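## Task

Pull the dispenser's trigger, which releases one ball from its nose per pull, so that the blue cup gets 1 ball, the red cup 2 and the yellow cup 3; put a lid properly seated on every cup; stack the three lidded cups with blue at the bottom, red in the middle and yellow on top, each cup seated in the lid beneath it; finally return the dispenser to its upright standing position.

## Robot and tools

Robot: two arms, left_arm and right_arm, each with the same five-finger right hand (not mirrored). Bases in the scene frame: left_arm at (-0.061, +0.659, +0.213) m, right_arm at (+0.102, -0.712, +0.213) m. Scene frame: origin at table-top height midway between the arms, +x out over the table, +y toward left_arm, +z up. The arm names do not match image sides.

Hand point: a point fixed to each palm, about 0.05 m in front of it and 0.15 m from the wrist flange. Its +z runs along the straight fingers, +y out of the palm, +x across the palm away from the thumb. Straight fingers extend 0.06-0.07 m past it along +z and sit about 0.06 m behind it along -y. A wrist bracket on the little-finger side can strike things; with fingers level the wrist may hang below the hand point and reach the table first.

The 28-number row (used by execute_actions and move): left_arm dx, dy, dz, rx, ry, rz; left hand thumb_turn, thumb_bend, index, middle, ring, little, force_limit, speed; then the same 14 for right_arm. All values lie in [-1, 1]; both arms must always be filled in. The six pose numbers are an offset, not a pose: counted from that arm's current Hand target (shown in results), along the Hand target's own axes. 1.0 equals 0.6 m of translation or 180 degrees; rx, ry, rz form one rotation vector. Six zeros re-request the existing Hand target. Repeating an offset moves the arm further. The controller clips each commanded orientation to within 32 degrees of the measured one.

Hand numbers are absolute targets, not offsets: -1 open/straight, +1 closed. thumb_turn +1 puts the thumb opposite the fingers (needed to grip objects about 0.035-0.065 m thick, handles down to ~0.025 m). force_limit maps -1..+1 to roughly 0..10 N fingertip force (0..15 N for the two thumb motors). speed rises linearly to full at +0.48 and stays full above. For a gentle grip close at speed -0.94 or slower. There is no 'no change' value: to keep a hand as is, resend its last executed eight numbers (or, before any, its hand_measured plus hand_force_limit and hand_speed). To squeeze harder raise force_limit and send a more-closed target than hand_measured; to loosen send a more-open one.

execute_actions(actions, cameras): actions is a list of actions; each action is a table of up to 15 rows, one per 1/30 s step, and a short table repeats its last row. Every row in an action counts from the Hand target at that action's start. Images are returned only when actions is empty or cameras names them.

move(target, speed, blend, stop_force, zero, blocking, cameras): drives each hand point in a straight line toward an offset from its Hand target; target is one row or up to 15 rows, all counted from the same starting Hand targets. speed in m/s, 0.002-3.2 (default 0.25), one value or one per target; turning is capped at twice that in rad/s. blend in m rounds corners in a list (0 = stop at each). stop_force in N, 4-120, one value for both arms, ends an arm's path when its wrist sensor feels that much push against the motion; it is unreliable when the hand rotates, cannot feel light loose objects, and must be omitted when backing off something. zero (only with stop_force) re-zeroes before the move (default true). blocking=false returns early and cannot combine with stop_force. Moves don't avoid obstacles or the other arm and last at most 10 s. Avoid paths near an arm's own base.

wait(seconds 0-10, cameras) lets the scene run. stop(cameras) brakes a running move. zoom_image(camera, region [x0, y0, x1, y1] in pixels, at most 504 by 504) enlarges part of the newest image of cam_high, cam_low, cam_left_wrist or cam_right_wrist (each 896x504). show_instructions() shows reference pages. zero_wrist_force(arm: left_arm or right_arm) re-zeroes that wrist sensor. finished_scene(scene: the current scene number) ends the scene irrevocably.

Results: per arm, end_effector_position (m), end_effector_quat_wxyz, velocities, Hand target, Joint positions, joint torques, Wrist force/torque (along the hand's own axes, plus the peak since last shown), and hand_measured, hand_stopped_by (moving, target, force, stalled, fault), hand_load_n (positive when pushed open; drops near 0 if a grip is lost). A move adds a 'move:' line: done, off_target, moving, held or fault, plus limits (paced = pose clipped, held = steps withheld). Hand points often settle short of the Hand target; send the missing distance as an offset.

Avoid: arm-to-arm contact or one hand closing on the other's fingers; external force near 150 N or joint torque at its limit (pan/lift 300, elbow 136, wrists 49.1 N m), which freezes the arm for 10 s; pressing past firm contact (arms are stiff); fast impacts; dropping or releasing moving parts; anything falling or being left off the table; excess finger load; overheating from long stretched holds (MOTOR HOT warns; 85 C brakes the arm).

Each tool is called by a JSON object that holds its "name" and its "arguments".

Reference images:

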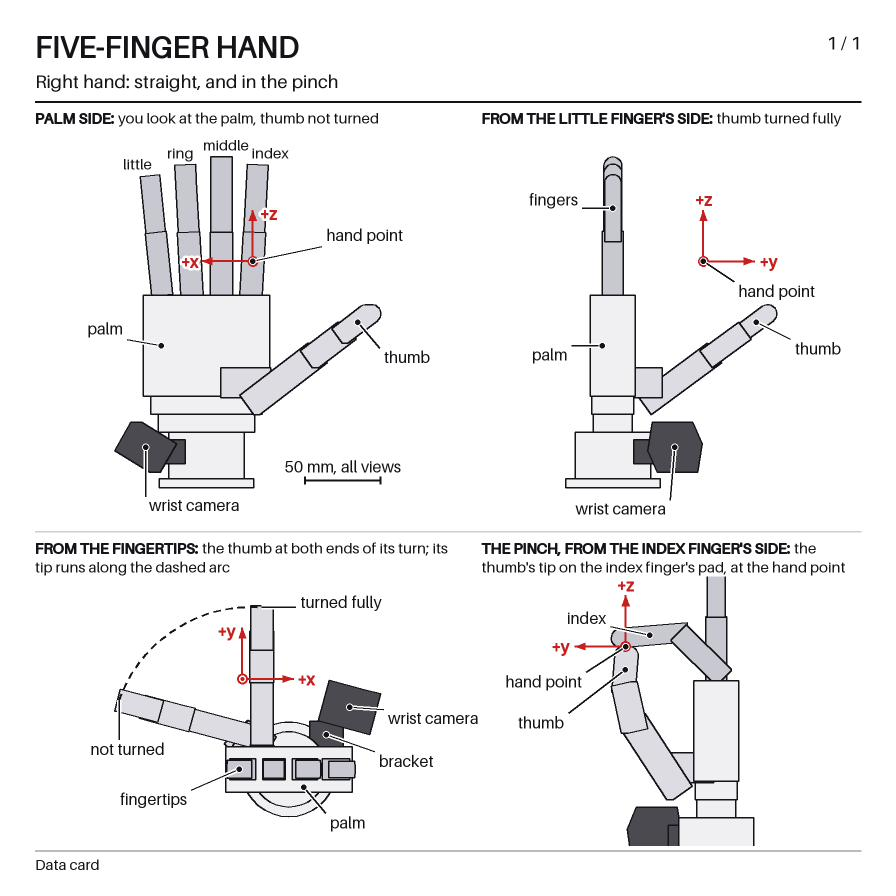

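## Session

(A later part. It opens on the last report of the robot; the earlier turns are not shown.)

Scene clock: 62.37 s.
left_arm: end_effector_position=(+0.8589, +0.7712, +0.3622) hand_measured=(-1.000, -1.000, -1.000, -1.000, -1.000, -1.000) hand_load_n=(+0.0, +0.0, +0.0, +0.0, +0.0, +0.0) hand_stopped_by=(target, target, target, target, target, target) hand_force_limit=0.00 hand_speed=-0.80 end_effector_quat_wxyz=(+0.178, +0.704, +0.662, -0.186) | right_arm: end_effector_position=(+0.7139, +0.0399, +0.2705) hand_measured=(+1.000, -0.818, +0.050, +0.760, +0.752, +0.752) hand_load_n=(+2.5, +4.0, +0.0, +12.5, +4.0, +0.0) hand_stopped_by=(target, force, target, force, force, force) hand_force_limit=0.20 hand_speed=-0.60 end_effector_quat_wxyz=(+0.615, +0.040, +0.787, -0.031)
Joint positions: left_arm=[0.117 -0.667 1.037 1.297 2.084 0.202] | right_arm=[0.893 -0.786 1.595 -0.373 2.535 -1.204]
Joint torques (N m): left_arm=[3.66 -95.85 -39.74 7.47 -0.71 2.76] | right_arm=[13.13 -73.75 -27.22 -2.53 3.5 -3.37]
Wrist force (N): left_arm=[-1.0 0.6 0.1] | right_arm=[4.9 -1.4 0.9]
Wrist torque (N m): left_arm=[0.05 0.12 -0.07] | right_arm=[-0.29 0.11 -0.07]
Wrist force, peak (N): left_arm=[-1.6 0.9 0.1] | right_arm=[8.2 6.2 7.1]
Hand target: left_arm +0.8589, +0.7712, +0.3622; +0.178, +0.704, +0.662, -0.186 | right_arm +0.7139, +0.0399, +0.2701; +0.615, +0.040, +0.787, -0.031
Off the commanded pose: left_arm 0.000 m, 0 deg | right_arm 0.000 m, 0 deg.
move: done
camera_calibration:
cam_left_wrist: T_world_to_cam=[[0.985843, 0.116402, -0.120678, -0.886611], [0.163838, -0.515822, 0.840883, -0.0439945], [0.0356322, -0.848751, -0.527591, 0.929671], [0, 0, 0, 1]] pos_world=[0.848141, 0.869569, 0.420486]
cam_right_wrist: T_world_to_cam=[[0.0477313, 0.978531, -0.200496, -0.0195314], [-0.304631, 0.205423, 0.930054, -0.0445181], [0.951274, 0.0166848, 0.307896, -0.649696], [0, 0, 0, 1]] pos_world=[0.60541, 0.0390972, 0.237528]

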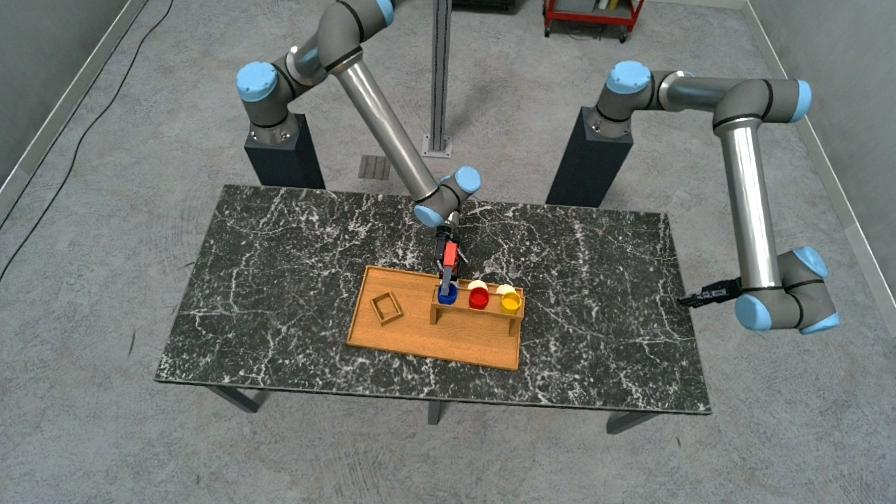

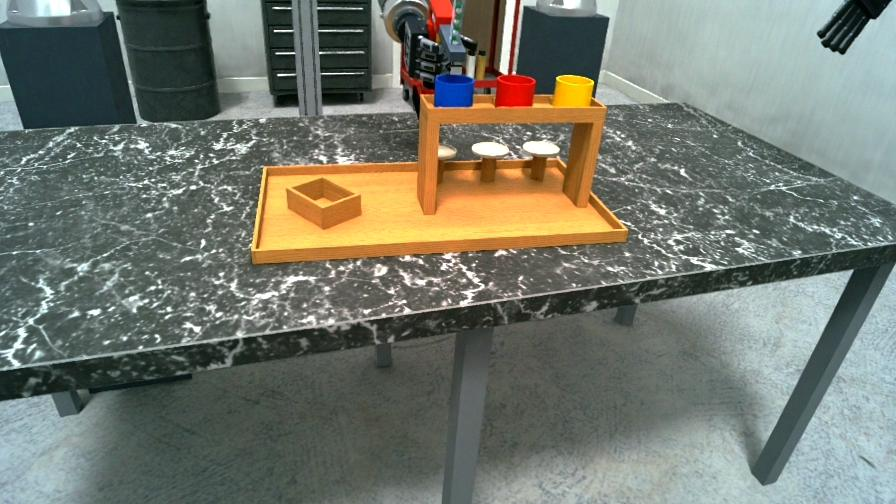

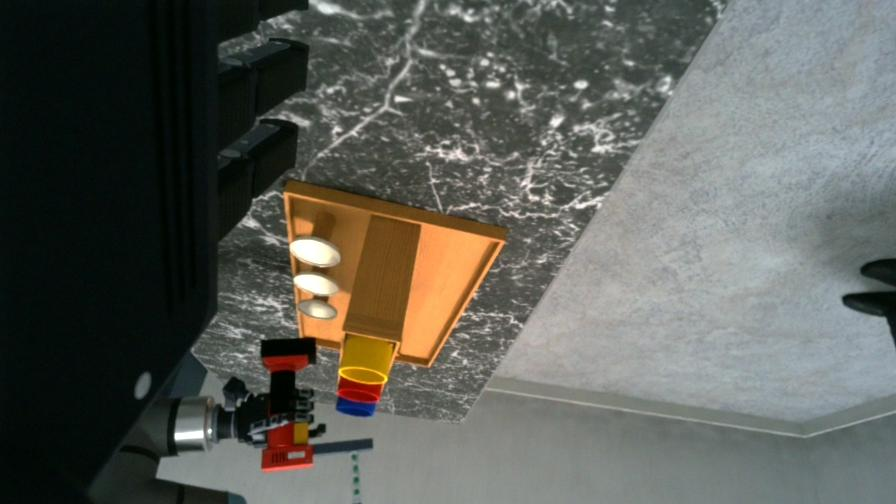

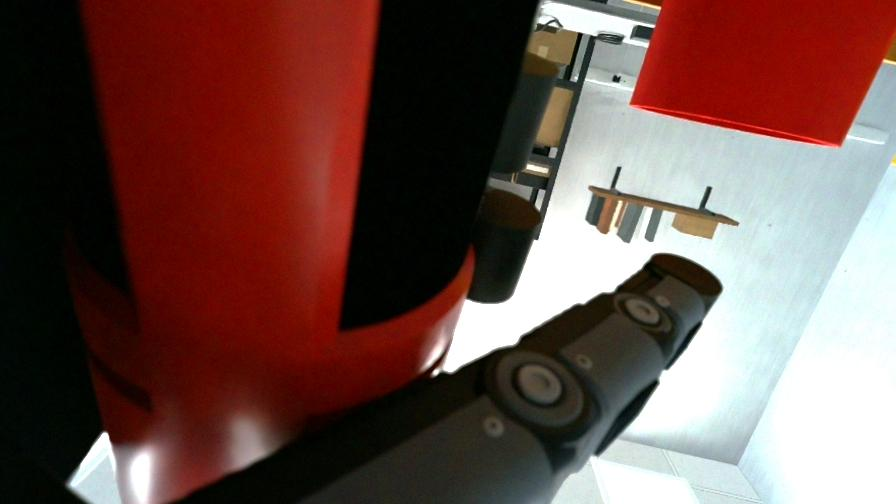

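{"name": "move", "arguments": {"target": [0,0,0,0,0,0,-1,-1,-1,-1,-1,-1,0,-0.8,0.0207,0.0012,0.0171,0,0,0,1,0.92,0.05,1.0,1.0,1.0,0.2,-0.6], "speed": 0.06, "cameras": ["all"]}}

{"name": "zoom_image", "arguments": {"camera": "cam_low", "region": [390, 0, 510, 120]}}

{"name": "zoom_image", "arguments": {"camera": "cam_high", "region": [420, 240, 500, 320]}}

{"name": "zoom_image", "arguments": {"camera": "cam_left_wrist", "region": [250, 330, 410, 490]}}

Scene clock: 66.67 s.
left_arm: end_effector_position=(+0.8589, +0.7712, +0.3622) hand_measured=(-1.000, -1.000, -1.000, -1.000, -1.000, -1.000) hand_load_n=(+0.0, +0.0, +0.0, +0.0, +0.0, +0.5) hand_stopped_by=(target, target, target, target, target, target) hand_force_limit=0.00 hand_speed=-0.80 end_effector_quat_wxyz=(+0.178, +0.704, +0.662, -0.186) | right_arm: end_effector_position=(+0.7208, +0.0399, +0.2559) hand_measured=(+1.000, -0.818, +0.050, +0.760, +0.752, +0.752) hand_load_n=(+2.5, +4.0, +0.0, +12.0, +4.0, +0.0) hand_stopped_by=(target, force, target, force, force, force) hand_force_limit=0.20 hand_speed=-0.60 end_effector_quat_wxyz=(+0.615, +0.040, +0.787, -0.031)
Joint positions: left_arm=[0.117 -0.667 1.037 1.297 2.084 0.202] | right_arm=[0.886 -0.766 1.59 -0.391 2.529 -1.209]
Joint torques (N m): left_arm=[2.41 -93.47 -39.96 6.83 -0.52 2.67] | right_arm=[-7.1 -77.17 -36.13 -3.04 -1.53 -4.18]
Wrist force (N): left_arm=[-1.6 0.2 0.3] | right_arm=[4.5 -0.9 0.6]
Wrist torque (N m): left_arm=[-0.02 0.20 -0.12] | right_arm=[-0.18 0.19 0.19]
Wrist force, peak (N): left_arm=[-1.7 0.2 0.2] | right_arm=[5.5 -0.9 1.2]
Hand target: left_arm +0.8589, +0.7712, +0.3622; +0.178, +0.704, +0.662, -0.186 | right_arm +0.7209, +0.0399, +0.2556; +0.615, +0.040, +0.787, -0.031
Off the commanded pose: left_arm 0.000 m, 0 deg | right_arm 0.000 m, 0 deg.
move: done
camera_calibration:
cam_left_wrist: T_world_to_cam=[[0.985843, 0.116402, -0.120678, -0.886611], [0.163838, -0.515822, 0.840883, -0.0439945], [0.0356322, -0.848751, -0.527591, 0.929671], [0, 0, 0, 1]] pos_world=[0.848141, 0.869569, 0.420486]
cam_right_wrist: T_world_to_cam=[[0.047656, 0.978531, -0.200516, -0.0227327], [-0.304739, 0.205417, 0.93002, -0.0287938], [0.951243, 0.0167841, 0.307986, -0.651675], [0, 0, 0, 1]] pos_world=[0.61221, 0.0390971, 0.222927]

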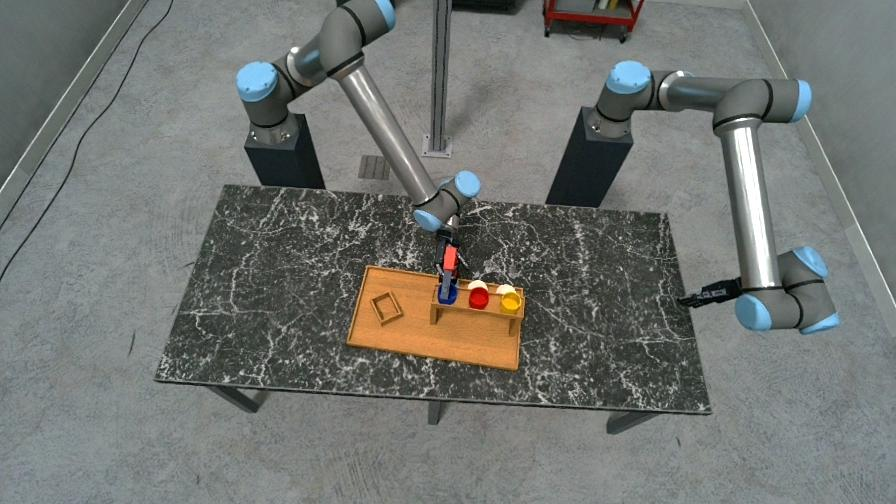

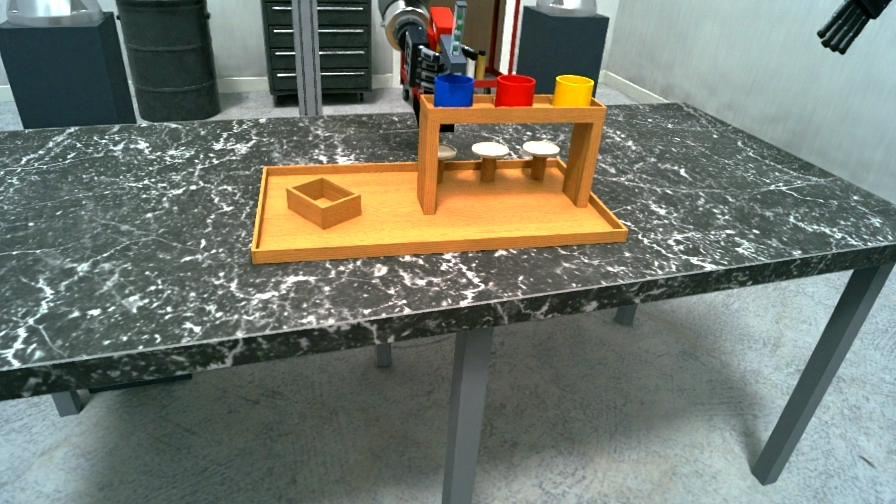

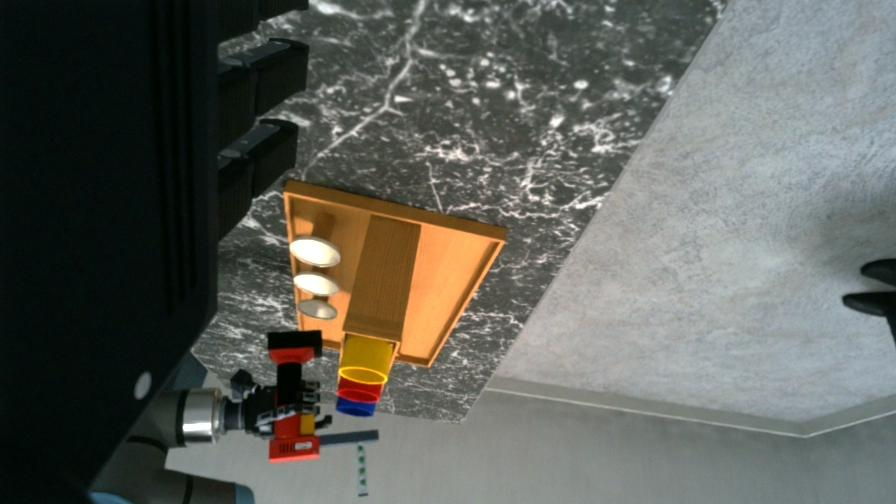

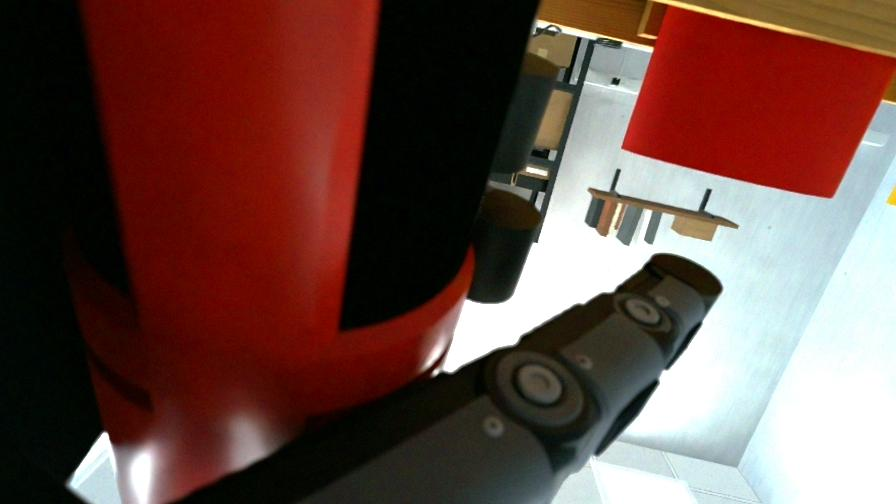

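Scaled by 4.200 from the camera's 896x504 image, which has a finer 1280x720 frame.

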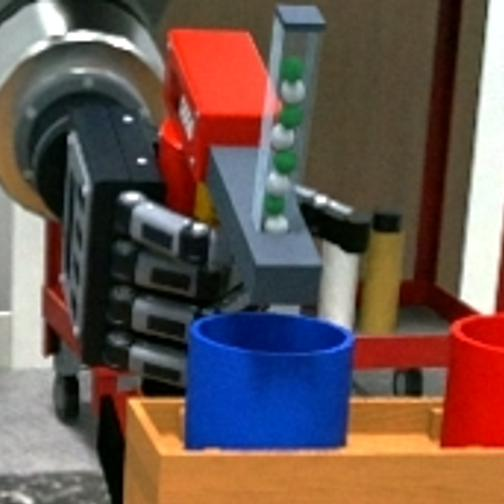

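Scaled by 6.300 from the camera's 896x504 image, which has a finer 1280x720 frame.

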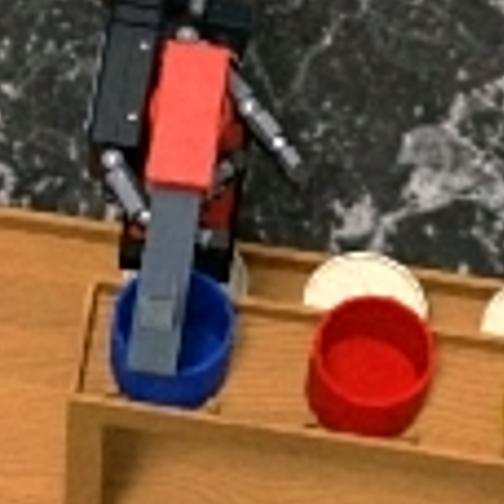

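Scaled by 3.150 from the camera's 896x504 image, which has a finer 1280x720 frame.

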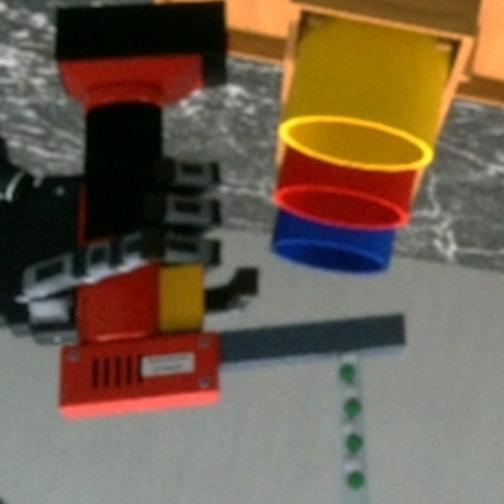

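{"name": "move", "arguments": {"target": [0,0,0,0,0,0,-1,-1,-1,-1,-1,-1,0,-0.8,0.0002,0.0083,-0.0008,0,0,0,1,0.92,0.05,1.0,0.96,0.96,0.3,-0.85], "speed": 0.05, "cameras": ["all"]}}

{"name": "zoom_image", "arguments": {"camera": "cam_low", "region": [390, 0, 510, 120]}}

{"name": "zoom_image", "arguments": {"camera": "cam_high", "region": [420, 240, 500, 320]}}

Scene clock: 68.63 s.
left_arm: end_effector_position=(+0.8589, +0.7712, +0.3622) hand_measured=(-1.000, -1.000, -1.000, -1.000, -1.000, -1.000) hand_load_n=(+0.0, +0.0, +0.0, +0.0, +0.0, +0.0) hand_stopped_by=(target, target, target, target, target, target) hand_force_limit=0.00 hand_speed=-0.80 end_effector_quat_wxyz=(+0.178, +0.704, +0.662, -0.186) | right_arm: end_effector_position=(+0.7210, +0.0448, +0.2556) hand_measured=(+1.000, -0.818, +0.050, +0.760, +0.762, +0.776) hand_load_n=(+3.0, +4.0, +0.0, +11.5, +9.0, +7.0) hand_stopped_by=(target, force, target, force, force, force) hand_force_limit=0.30 hand_speed=-0.85 end_effector_quat_wxyz=(+0.615, +0.040, +0.787, -0.031)
Joint positions: left_arm=[0.117 -0.667 1.037 1.297 2.084 0.202] | right_arm=[0.89 -0.76 1.578 -0.384 2.532 -1.207]
Joint torques (N m): left_arm=[2.77 -94.25 -39.54 6.89 -0.63 2.82] | right_arm=[14.65 -76.62 -36.7 1.96 3.85 4.74]
Wrist force (N): left_arm=[-1.4 0.4 0.1] | right_arm=[4.4 -0.4 0.7]
Wrist torque (N m): left_arm=[0.03 0.16 -0.10] | right_arm=[-0.11 0.19 -0.06]
Wrist force, peak (N): left_arm=[-1.7 0.4 0.3] | right_arm=[5.6 -1.2 0.9]
Hand target: left_arm +0.8589, +0.7712, +0.3622; +0.178, +0.704, +0.662, -0.186 | right_arm +0.7210, +0.0449, +0.2556; +0.615, +0.040, +0.787, -0.031
Off the commanded pose: left_arm 0.000 m, 0 deg | right_arm 0.000 m, 0 deg.
move: done
camera_calibration:
cam_left_wrist: T_world_to_cam=[[0.985843, 0.116402, -0.120678, -0.886611], [0.163838, -0.515822, 0.840883, -0.0439945], [0.0356322, -0.848751, -0.527591, 0.929671], [0, 0, 0, 1]] pos_world=[0.848141, 0.869569, 0.420486]
cam_right_wrist: T_world_to_cam=[[0.0476626, 0.978526, -0.200536, -0.0275966], [-0.304738, 0.205437, 0.930016, -0.0294609], [0.951243, 0.016784, 0.307986, -0.651855], [0, 0, 0, 1]] pos_world=[0.61241, 0.0439971, 0.222627]

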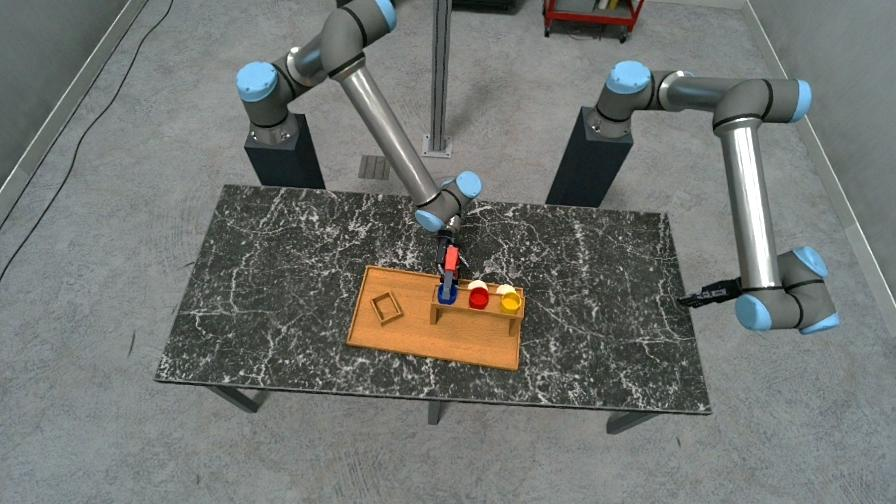

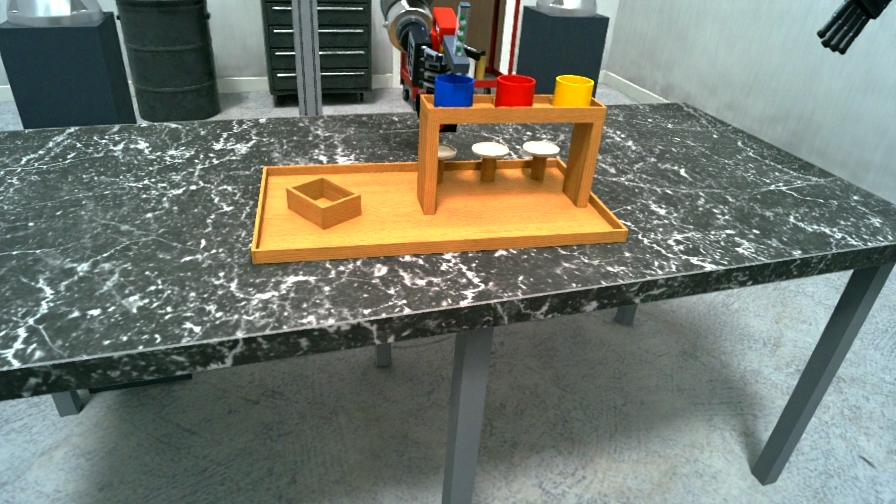

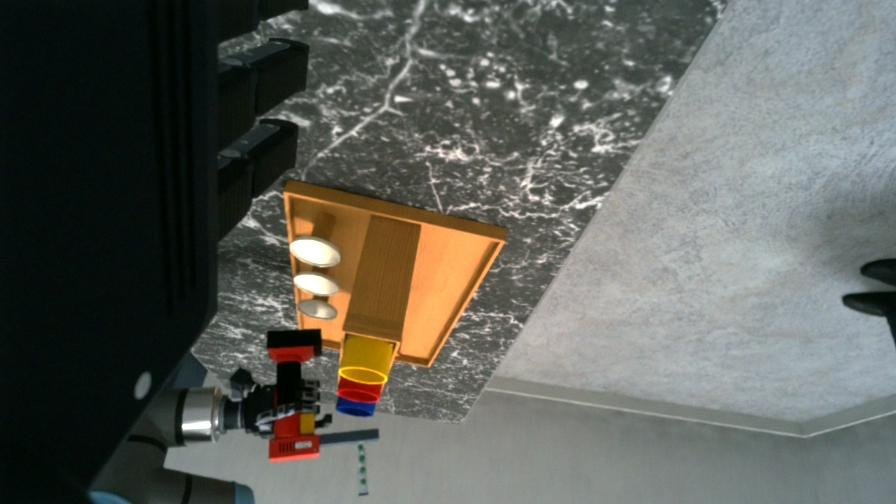

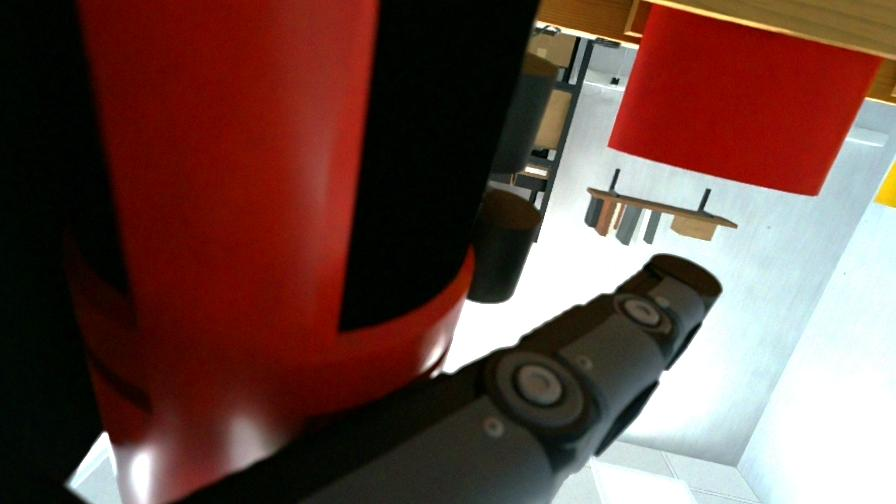

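Scaled by 4.200 from the camera's 896x504 image, which has a finer 1280x720 frame.

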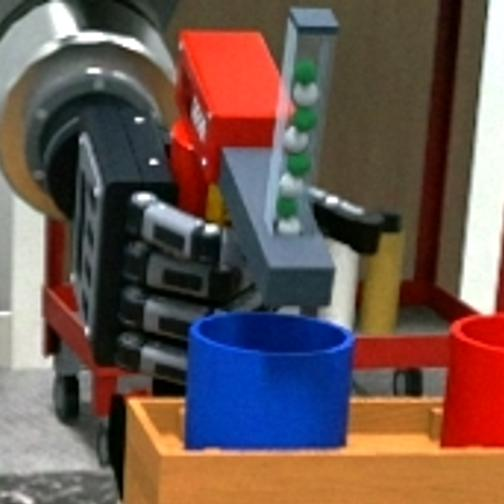

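Scaled by 6.300 from the camera's 896x504 image, which has a finer 1280x720 frame.

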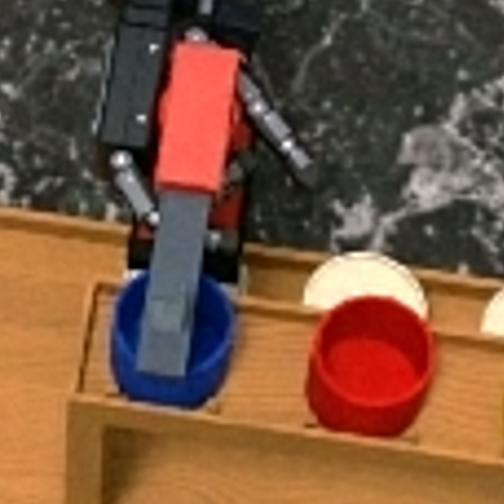

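{"name": "move", "arguments": {"target": [0,0,0,0,0,0,-1,-1,-1,-1,-1,-1,0,-0.8,0,0,0,0,0,0,1,0.92,0.72,1.0,0.96,0.96,0.8,-0.75], "cameras": ["cam_low","cam_left_wrist","cam_high"]}}

{"name": "zoom_image", "arguments": {"camera": "cam_low", "region": [390, 0, 510, 120]}}

{"name": "zoom_image", "arguments": {"camera": "cam_high", "region": [420, 240, 500, 320]}}

{"name": "zoom_image", "arguments": {"camera": "cam_left_wrist", "region": [250, 380, 410, 500]}}

Scene clock: 70.43 s.
left_arm: end_effector_position=(+0.8589, +0.7712, +0.3622) hand_measured=(-1.000, -1.000, -1.000, -1.000, -1.000, -1.000) hand_load_n=(+0.0, +0.0, +0.0, +0.0, +0.0, +0.0) hand_stopped_by=(target, target, target, target, target, target) hand_force_limit=0.00 hand_speed=-0.80 end_effector_quat_wxyz=(+0.178, +0.704, +0.662, -0.186) | right_arm: end_effector_position=(+0.7210, +0.0449, +0.2556) hand_measured=(+1.000, -0.818, +0.690, +0.760, +0.762, +0.776) hand_load_n=(+3.5, +5.5, +13.5, +9.0, +7.5, +5.5) hand_stopped_by=(target, force, force, force, force, force) hand_force_limit=0.80 hand_speed=-0.75 end_effector_quat_wxyz=(+0.615, +0.040, +0.787, -0.031)
Joint positions: left_arm=[0.117 -0.667 1.037 1.297 2.084 0.202] | right_arm=[0.89 -0.76 1.578 -0.383 2.532 -1.207]
Joint torques (N m): left_arm=[4.59 -93.32 -39.45 7.01 -0.4 2.45] | right_arm=[14.87 -76.3 -36.12 2.09 3.37 4.48]
Wrist force (N): left_arm=[-1.6 0.5 0.2] | right_arm=[4.8 -0.8 1.2]
Wrist torque (N m): left_arm=[0.04 0.19 -0.10] | right_arm=[-0.21 0.12 -0.05]
Wrist force, peak (N): left_arm=[-1.7 0.2 0.3] | right_arm=[5.6 -0.7 0.7]
Hand target: left_arm +0.8589, +0.7712, +0.3622; +0.178, +0.704, +0.662, -0.186 | right_arm +0.7210, +0.0449, +0.2556; +0.615, +0.040, +0.787, -0.031
Off the commanded pose: left_arm 0.000 m, 0 deg | right_arm 0.000 m, 0 deg.
move: done
camera_calibration:
cam_left_wrist: T_world_to_cam=[[0.985843, 0.116402, -0.120678, -0.886611], [0.163838, -0.515822, 0.840883, -0.0439945], [0.0356322, -0.848751, -0.527591, 0.929671], [0, 0, 0, 1]] pos_world=[0.848141, 0.869569, 0.420486]
Images, in order (width x height): cam_high 896x504, cam_low 896x504, cam_left_wrist 896x504.

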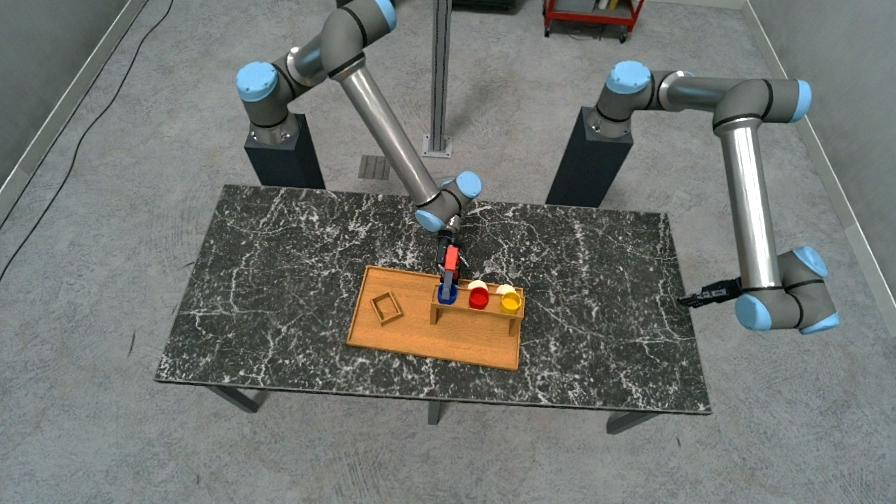

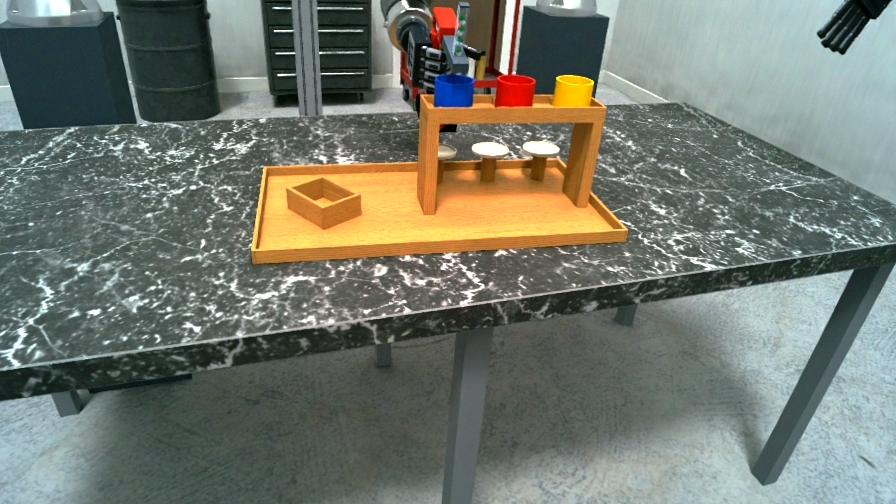

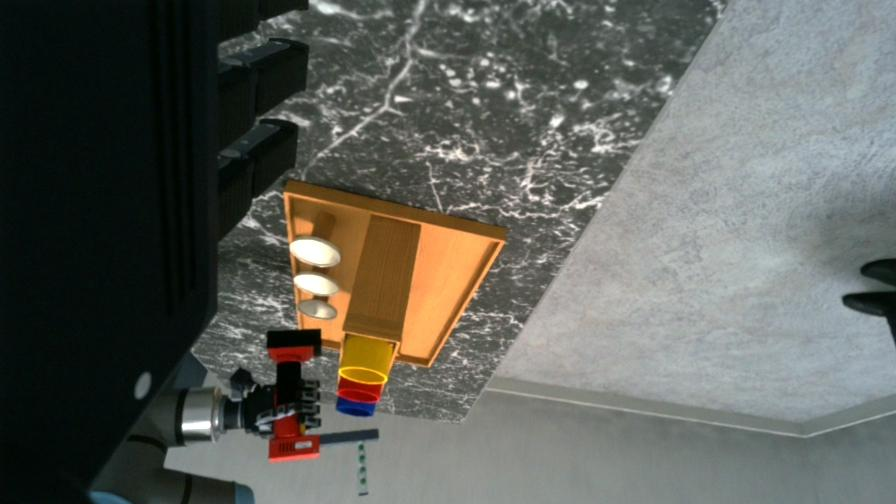

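Scaled by 4.200 from the camera's 896x504 image, which has a finer 1280x720 frame.

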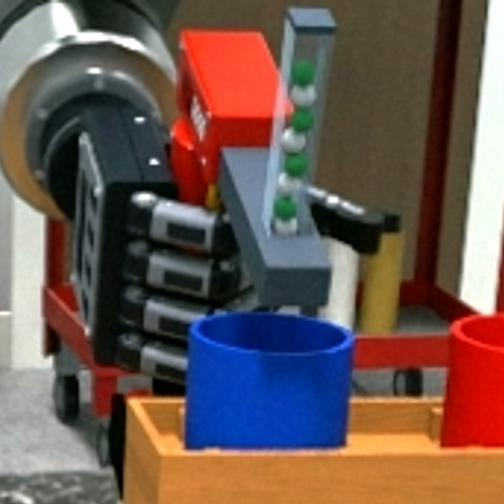

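Scaled by 6.300 from the camera's 896x504 image, which has a finer 1280x720 frame.

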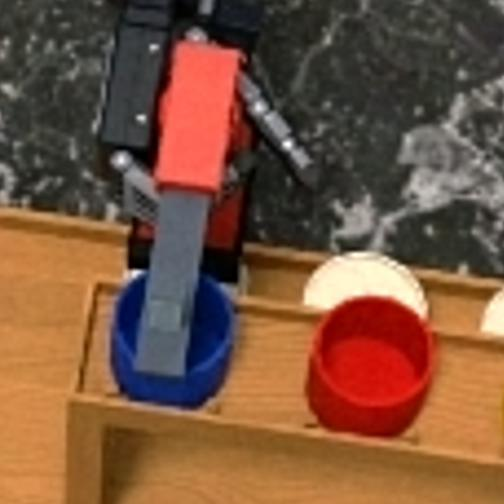

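Scaled by 3.150 from the camera's 896x504 image, which has a finer 1280x720 frame.

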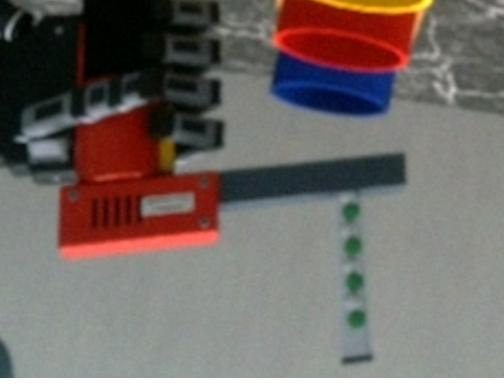

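{"name": "execute_actions", "arguments": {"actions": [[[0,0,0,0,0,0,-1,-1,-1,-1,-1,-1,0,-0.8,0,0,0,0,0,0,1,0.92,0.05,1.0,0.96,0.96,0.8,-0.3]]], "cameras": ["cam_low","cam_high","cam_left_wrist"]}}

{"name": "zoom_image", "arguments": {"camera": "cam_low", "region": [390, 0, 510, 120]}}

{"name": "zoom_image", "arguments": {"camera": "cam_high", "region": [420, 240, 500, 320]}}

Scene clock: 74.33 s.
left_arm: end_effector_position=(+0.8589, +0.7712, +0.3622) hand_measured=(-1.000, -1.000, -1.000, -1.000, -1.000, -1.000) hand_load_n=(+0.0, +0.0, +0.0, +0.0, +0.0, +0.0) hand_stopped_by=(target, target, target, target, target, target) hand_force_limit=0.00 hand_speed=-0.80 end_effector_quat_wxyz=(+0.178, +0.704, +0.662, -0.186) | right_arm: end_effector_position=(+0.7210, +0.0449, +0.2556) hand_measured=(+1.000, -0.818, +0.050, +0.760, +0.762, +0.776) hand_load_n=(+3.5, +5.5, +0.0, +10.0, +7.0, +5.0) hand_stopped_by=(target, force, target, force, force, force) hand_force_limit=0.80 hand_speed=-0.30 end_effector_quat_wxyz=(+0.615, +0.040, +0.787, -0.031)
Joint positions: left_arm=[0.117 -0.667 1.037 1.297 2.084 0.202] | right_arm=[0.89 -0.76 1.578 -0.383 2.532 -1.207]
Joint torques (N m): left_arm=[2.57 -95.41 -39.75 7.13 -0.38 2.48] | right_arm=[13.43 -76.56 -34.96 1.45 2.58 4.06]
Wrist force (N): left_arm=[-1.3 0.2 0.4] | right_arm=[4.7 -0.8 0.7]
Wrist torque (N m): left_arm=[-0.01 0.16 -0.10] | right_arm=[-0.17 0.16 -0.05]
Wrist force, peak (N): left_arm=[-1.7 0.4 0.2] | right_arm=[5.7 -0.5 1.2]
Hand target: left_arm +0.8589, +0.7712, +0.3622; +0.178, +0.704, +0.662, -0.186 | right_arm +0.7210, +0.0449, +0.2556; +0.615, +0.040, +0.787, -0.031
Off the commanded pose: left_arm 0.000 m, 0 deg | right_arm 0.000 m, 0 deg.
camera_calibration:
cam_left_wrist: T_world_to_cam=[[0.985843, 0.116402, -0.120678, -0.886611], [0.163838, -0.515822, 0.840883, -0.0439945], [0.0356322, -0.848751, -0.527591, 0.929671], [0, 0, 0, 1]] pos_world=[0.848141, 0.869569, 0.420486]
Images, in order (width x height): cam_high 896x504, cam_low 896x504, cam_left_wrist 896x504.

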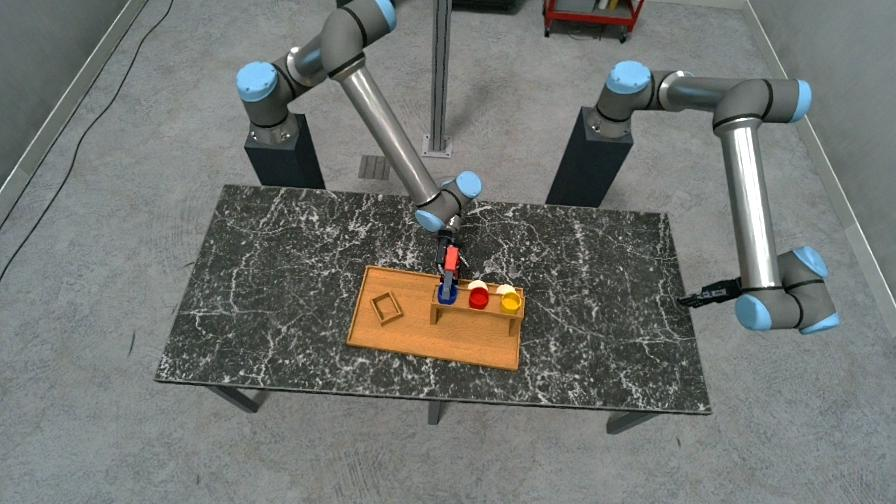

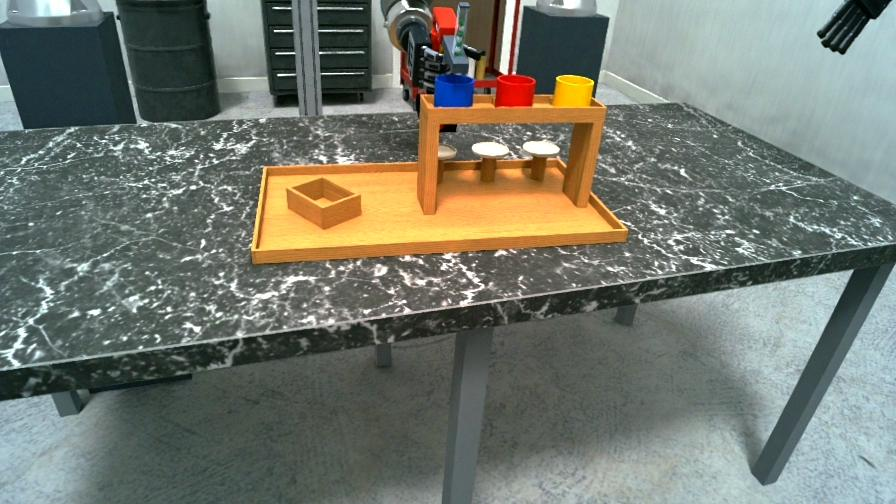

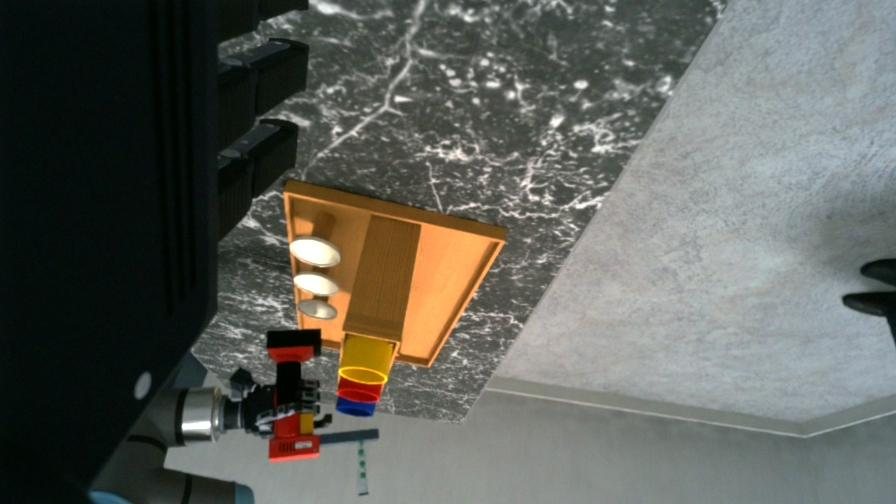

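Scaled by 4.200 from the camera's 896x504 image, which has a finer 1280x720 frame.

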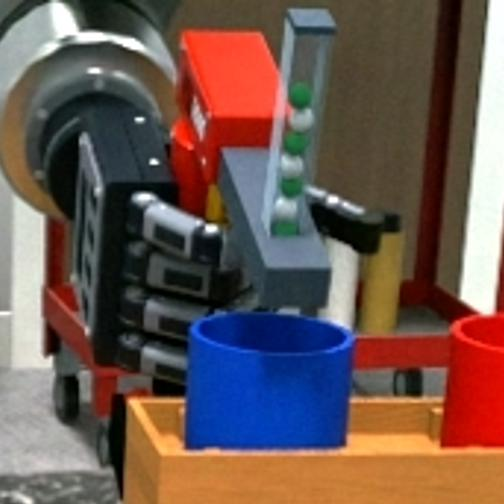

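Scaled by 6.300 from the camera's 896x504 image, which has a finer 1280x720 frame.

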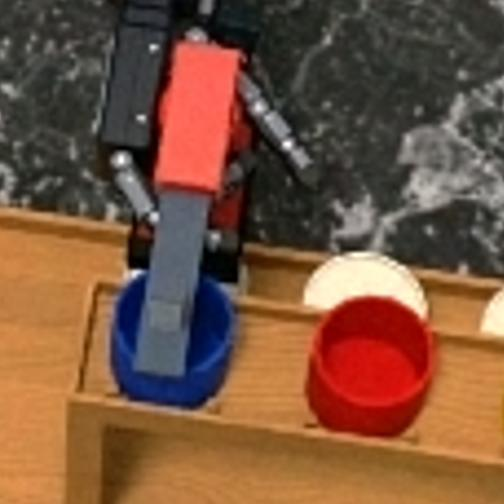

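{"name": "move", "arguments": {"target": [[0,0,0,0,0,0,-1,-1,-1,-1,-1,-1,0,-0.8,-0.02426,0,-0.00605,0,0,0,1,0.92,0.05,1.0,0.96,0.96,0.8,-0.3],[0,0,0,0,0,0,-1,-1,-1,-1,-1,-1,0,-0.8,-0.02426,0.1725,-0.00605,0,0,0,1,0.92,0.05,1.0,0.96,0.96,0.8,-0.3],[0,0,0,0,0,0,-1,-1,-1,-1,-1,-1,0,-0.8,0,0.1725,0,0,0,0,1,0.92,0.05,1.0,0.96,0.96,0.8,-0.3]], "blend": [0.01,0.01,0], "speed": 0.15, "cameras": ["cam_low","cam_high","cam_left_wrist","cam_right_wrist"]}}

{"name": "zoom_image", "arguments": {"camera": "cam_low", "region": [440, 0, 560, 120]}}

{"name": "zoom_image", "arguments": {"camera": "cam_high", "region": [440, 240, 520, 320]}}

Scene clock: 76.77 s.
left_arm: end_effector_position=(+0.8589, +0.7712, +0.3622) hand_measured=(-1.000, -1.000, -1.000, -1.000, -1.000, -1.000) hand_load_n=(+0.0, -0.5, +0.0, +0.0, +0.0, +0.0) hand_stopped_by=(target, target, target, target, target, target) hand_force_limit=0.00 hand_speed=-0.80 end_effector_quat_wxyz=(+0.178, +0.704, +0.662, -0.186) | right_arm: end_effector_position=(+0.7314, +0.1478, +0.2557) hand_measured=(+1.000, -0.818, +0.050, +0.760, +0.762, +0.776) hand_load_n=(+4.0, +5.5, +0.0, +9.5, +7.0, +5.0) hand_stopped_by=(target, force, target, force, force, force) hand_force_limit=0.80 hand_speed=-0.30 end_effector_quat_wxyz=(+0.615, +0.040, +0.787, -0.031)
Joint positions: left_arm=[0.117 -0.667 1.037 1.297 2.084 0.202] | right_arm=[0.953 -0.631 1.31 -0.202 2.589 -1.156]
Joint torques (N m): left_arm=[2.17 -97.37 -38.15 7.39 -0.9 2.45] | right_arm=[15.91 -88.69 -41.38 2.98 3.84 4.48]
Wrist force (N): left_arm=[-1.2 0.2 0.4] | right_arm=[4.7 -0.7 0.3]
Wrist torque (N m): left_arm=[-0.01 0.13 -0.09] | right_arm=[-0.15 0.10 -0.11]
Wrist force, peak (N): left_arm=[-1.6 0.2 0.4] | right_arm=[6.6 -1.5 0.9]
Hand target: left_arm +0.8589, +0.7712, +0.3622; +0.178, +0.704, +0.662, -0.186 | right_arm +0.7314, +0.1479, +0.2556; +0.615, +0.040, +0.787, -0.031
Off the commanded pose: left_arm 0.000 m, 0 deg | right_arm 0.000 m, 0 deg.
move: done; blend cut to 0.0075 m at target 1, 0.0075 m at target 2
camera_calibration:
cam_left_wrist: T_world_to_cam=[[0.985843, 0.116402, -0.120678, -0.886611], [0.163838, -0.515822, 0.840883, -0.0439945], [0.0356322, -0.848751, -0.527591, 0.929671], [0, 0, 0, 1]] pos_world=[0.848141, 0.869569, 0.420486]
cam_right_wrist: T_world_to_cam=[[0.0476626, 0.978526, -0.200536, -0.128845], [-0.304738, 0.205437, 0.930016, -0.0476072], [0.951243, 0.016784, 0.307986, -0.663633], [0, 0, 0, 1]] pos_world=[0.62291, 0.146997, 0.222827]

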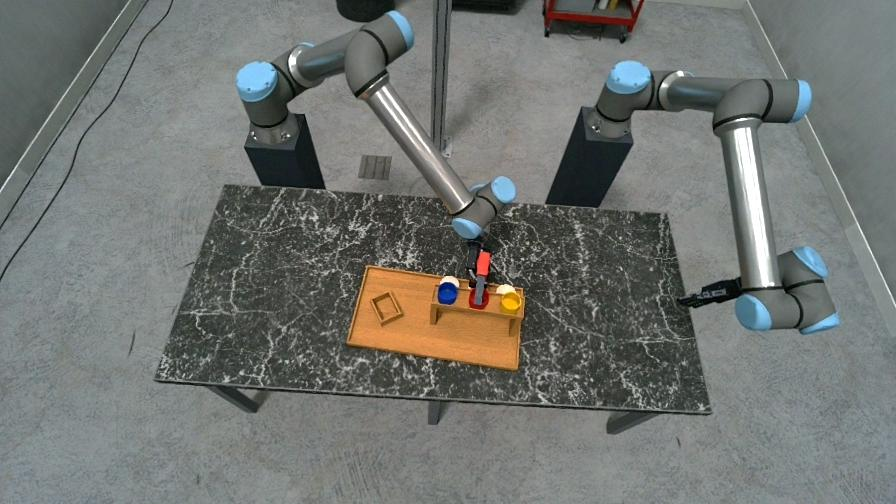

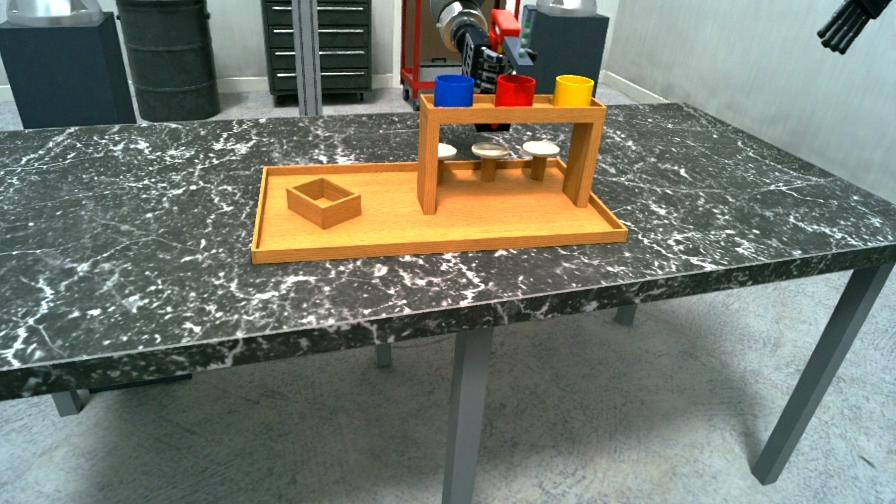

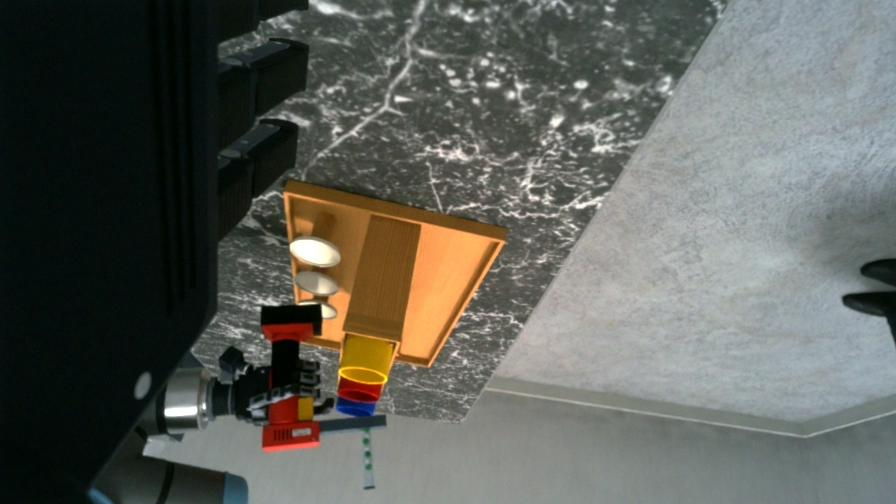

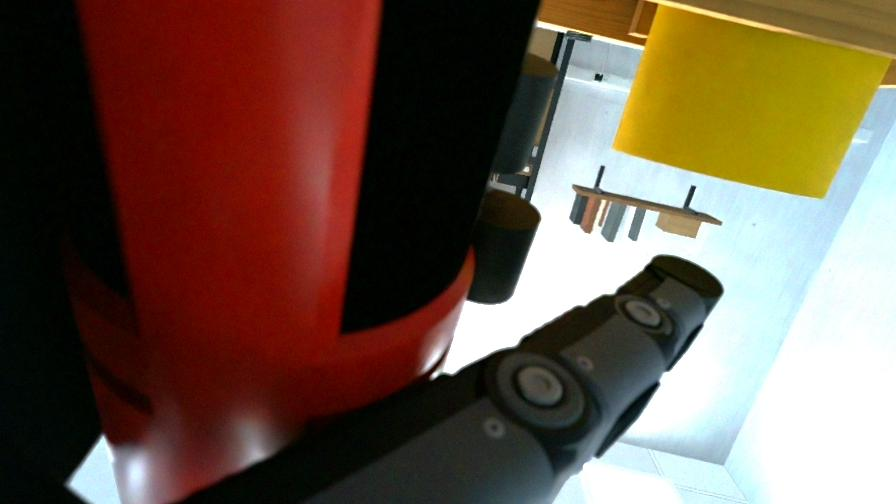

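Scaled by 4.200 from the camera's 896x504 image, which has a finer 1280x720 frame.

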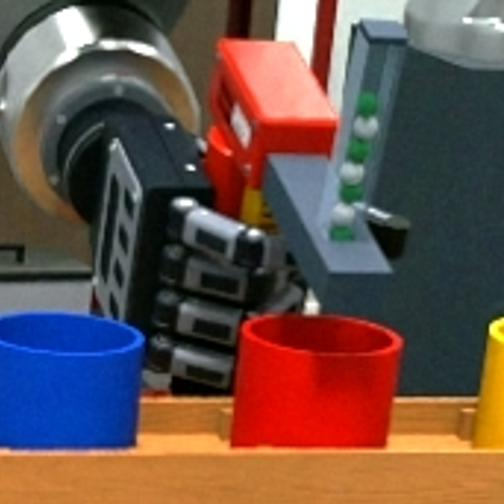

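Scaled by 6.300 from the camera's 896x504 image, which has a finer 1280x720 frame.

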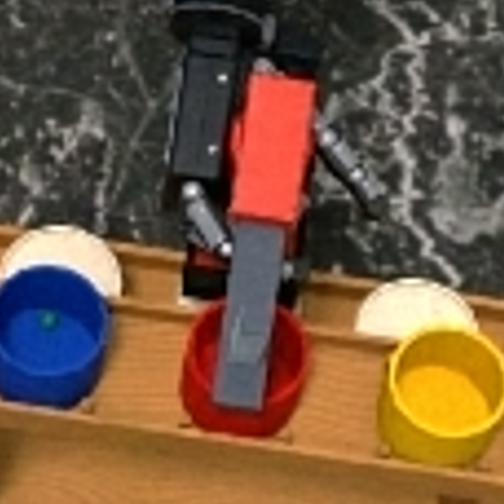

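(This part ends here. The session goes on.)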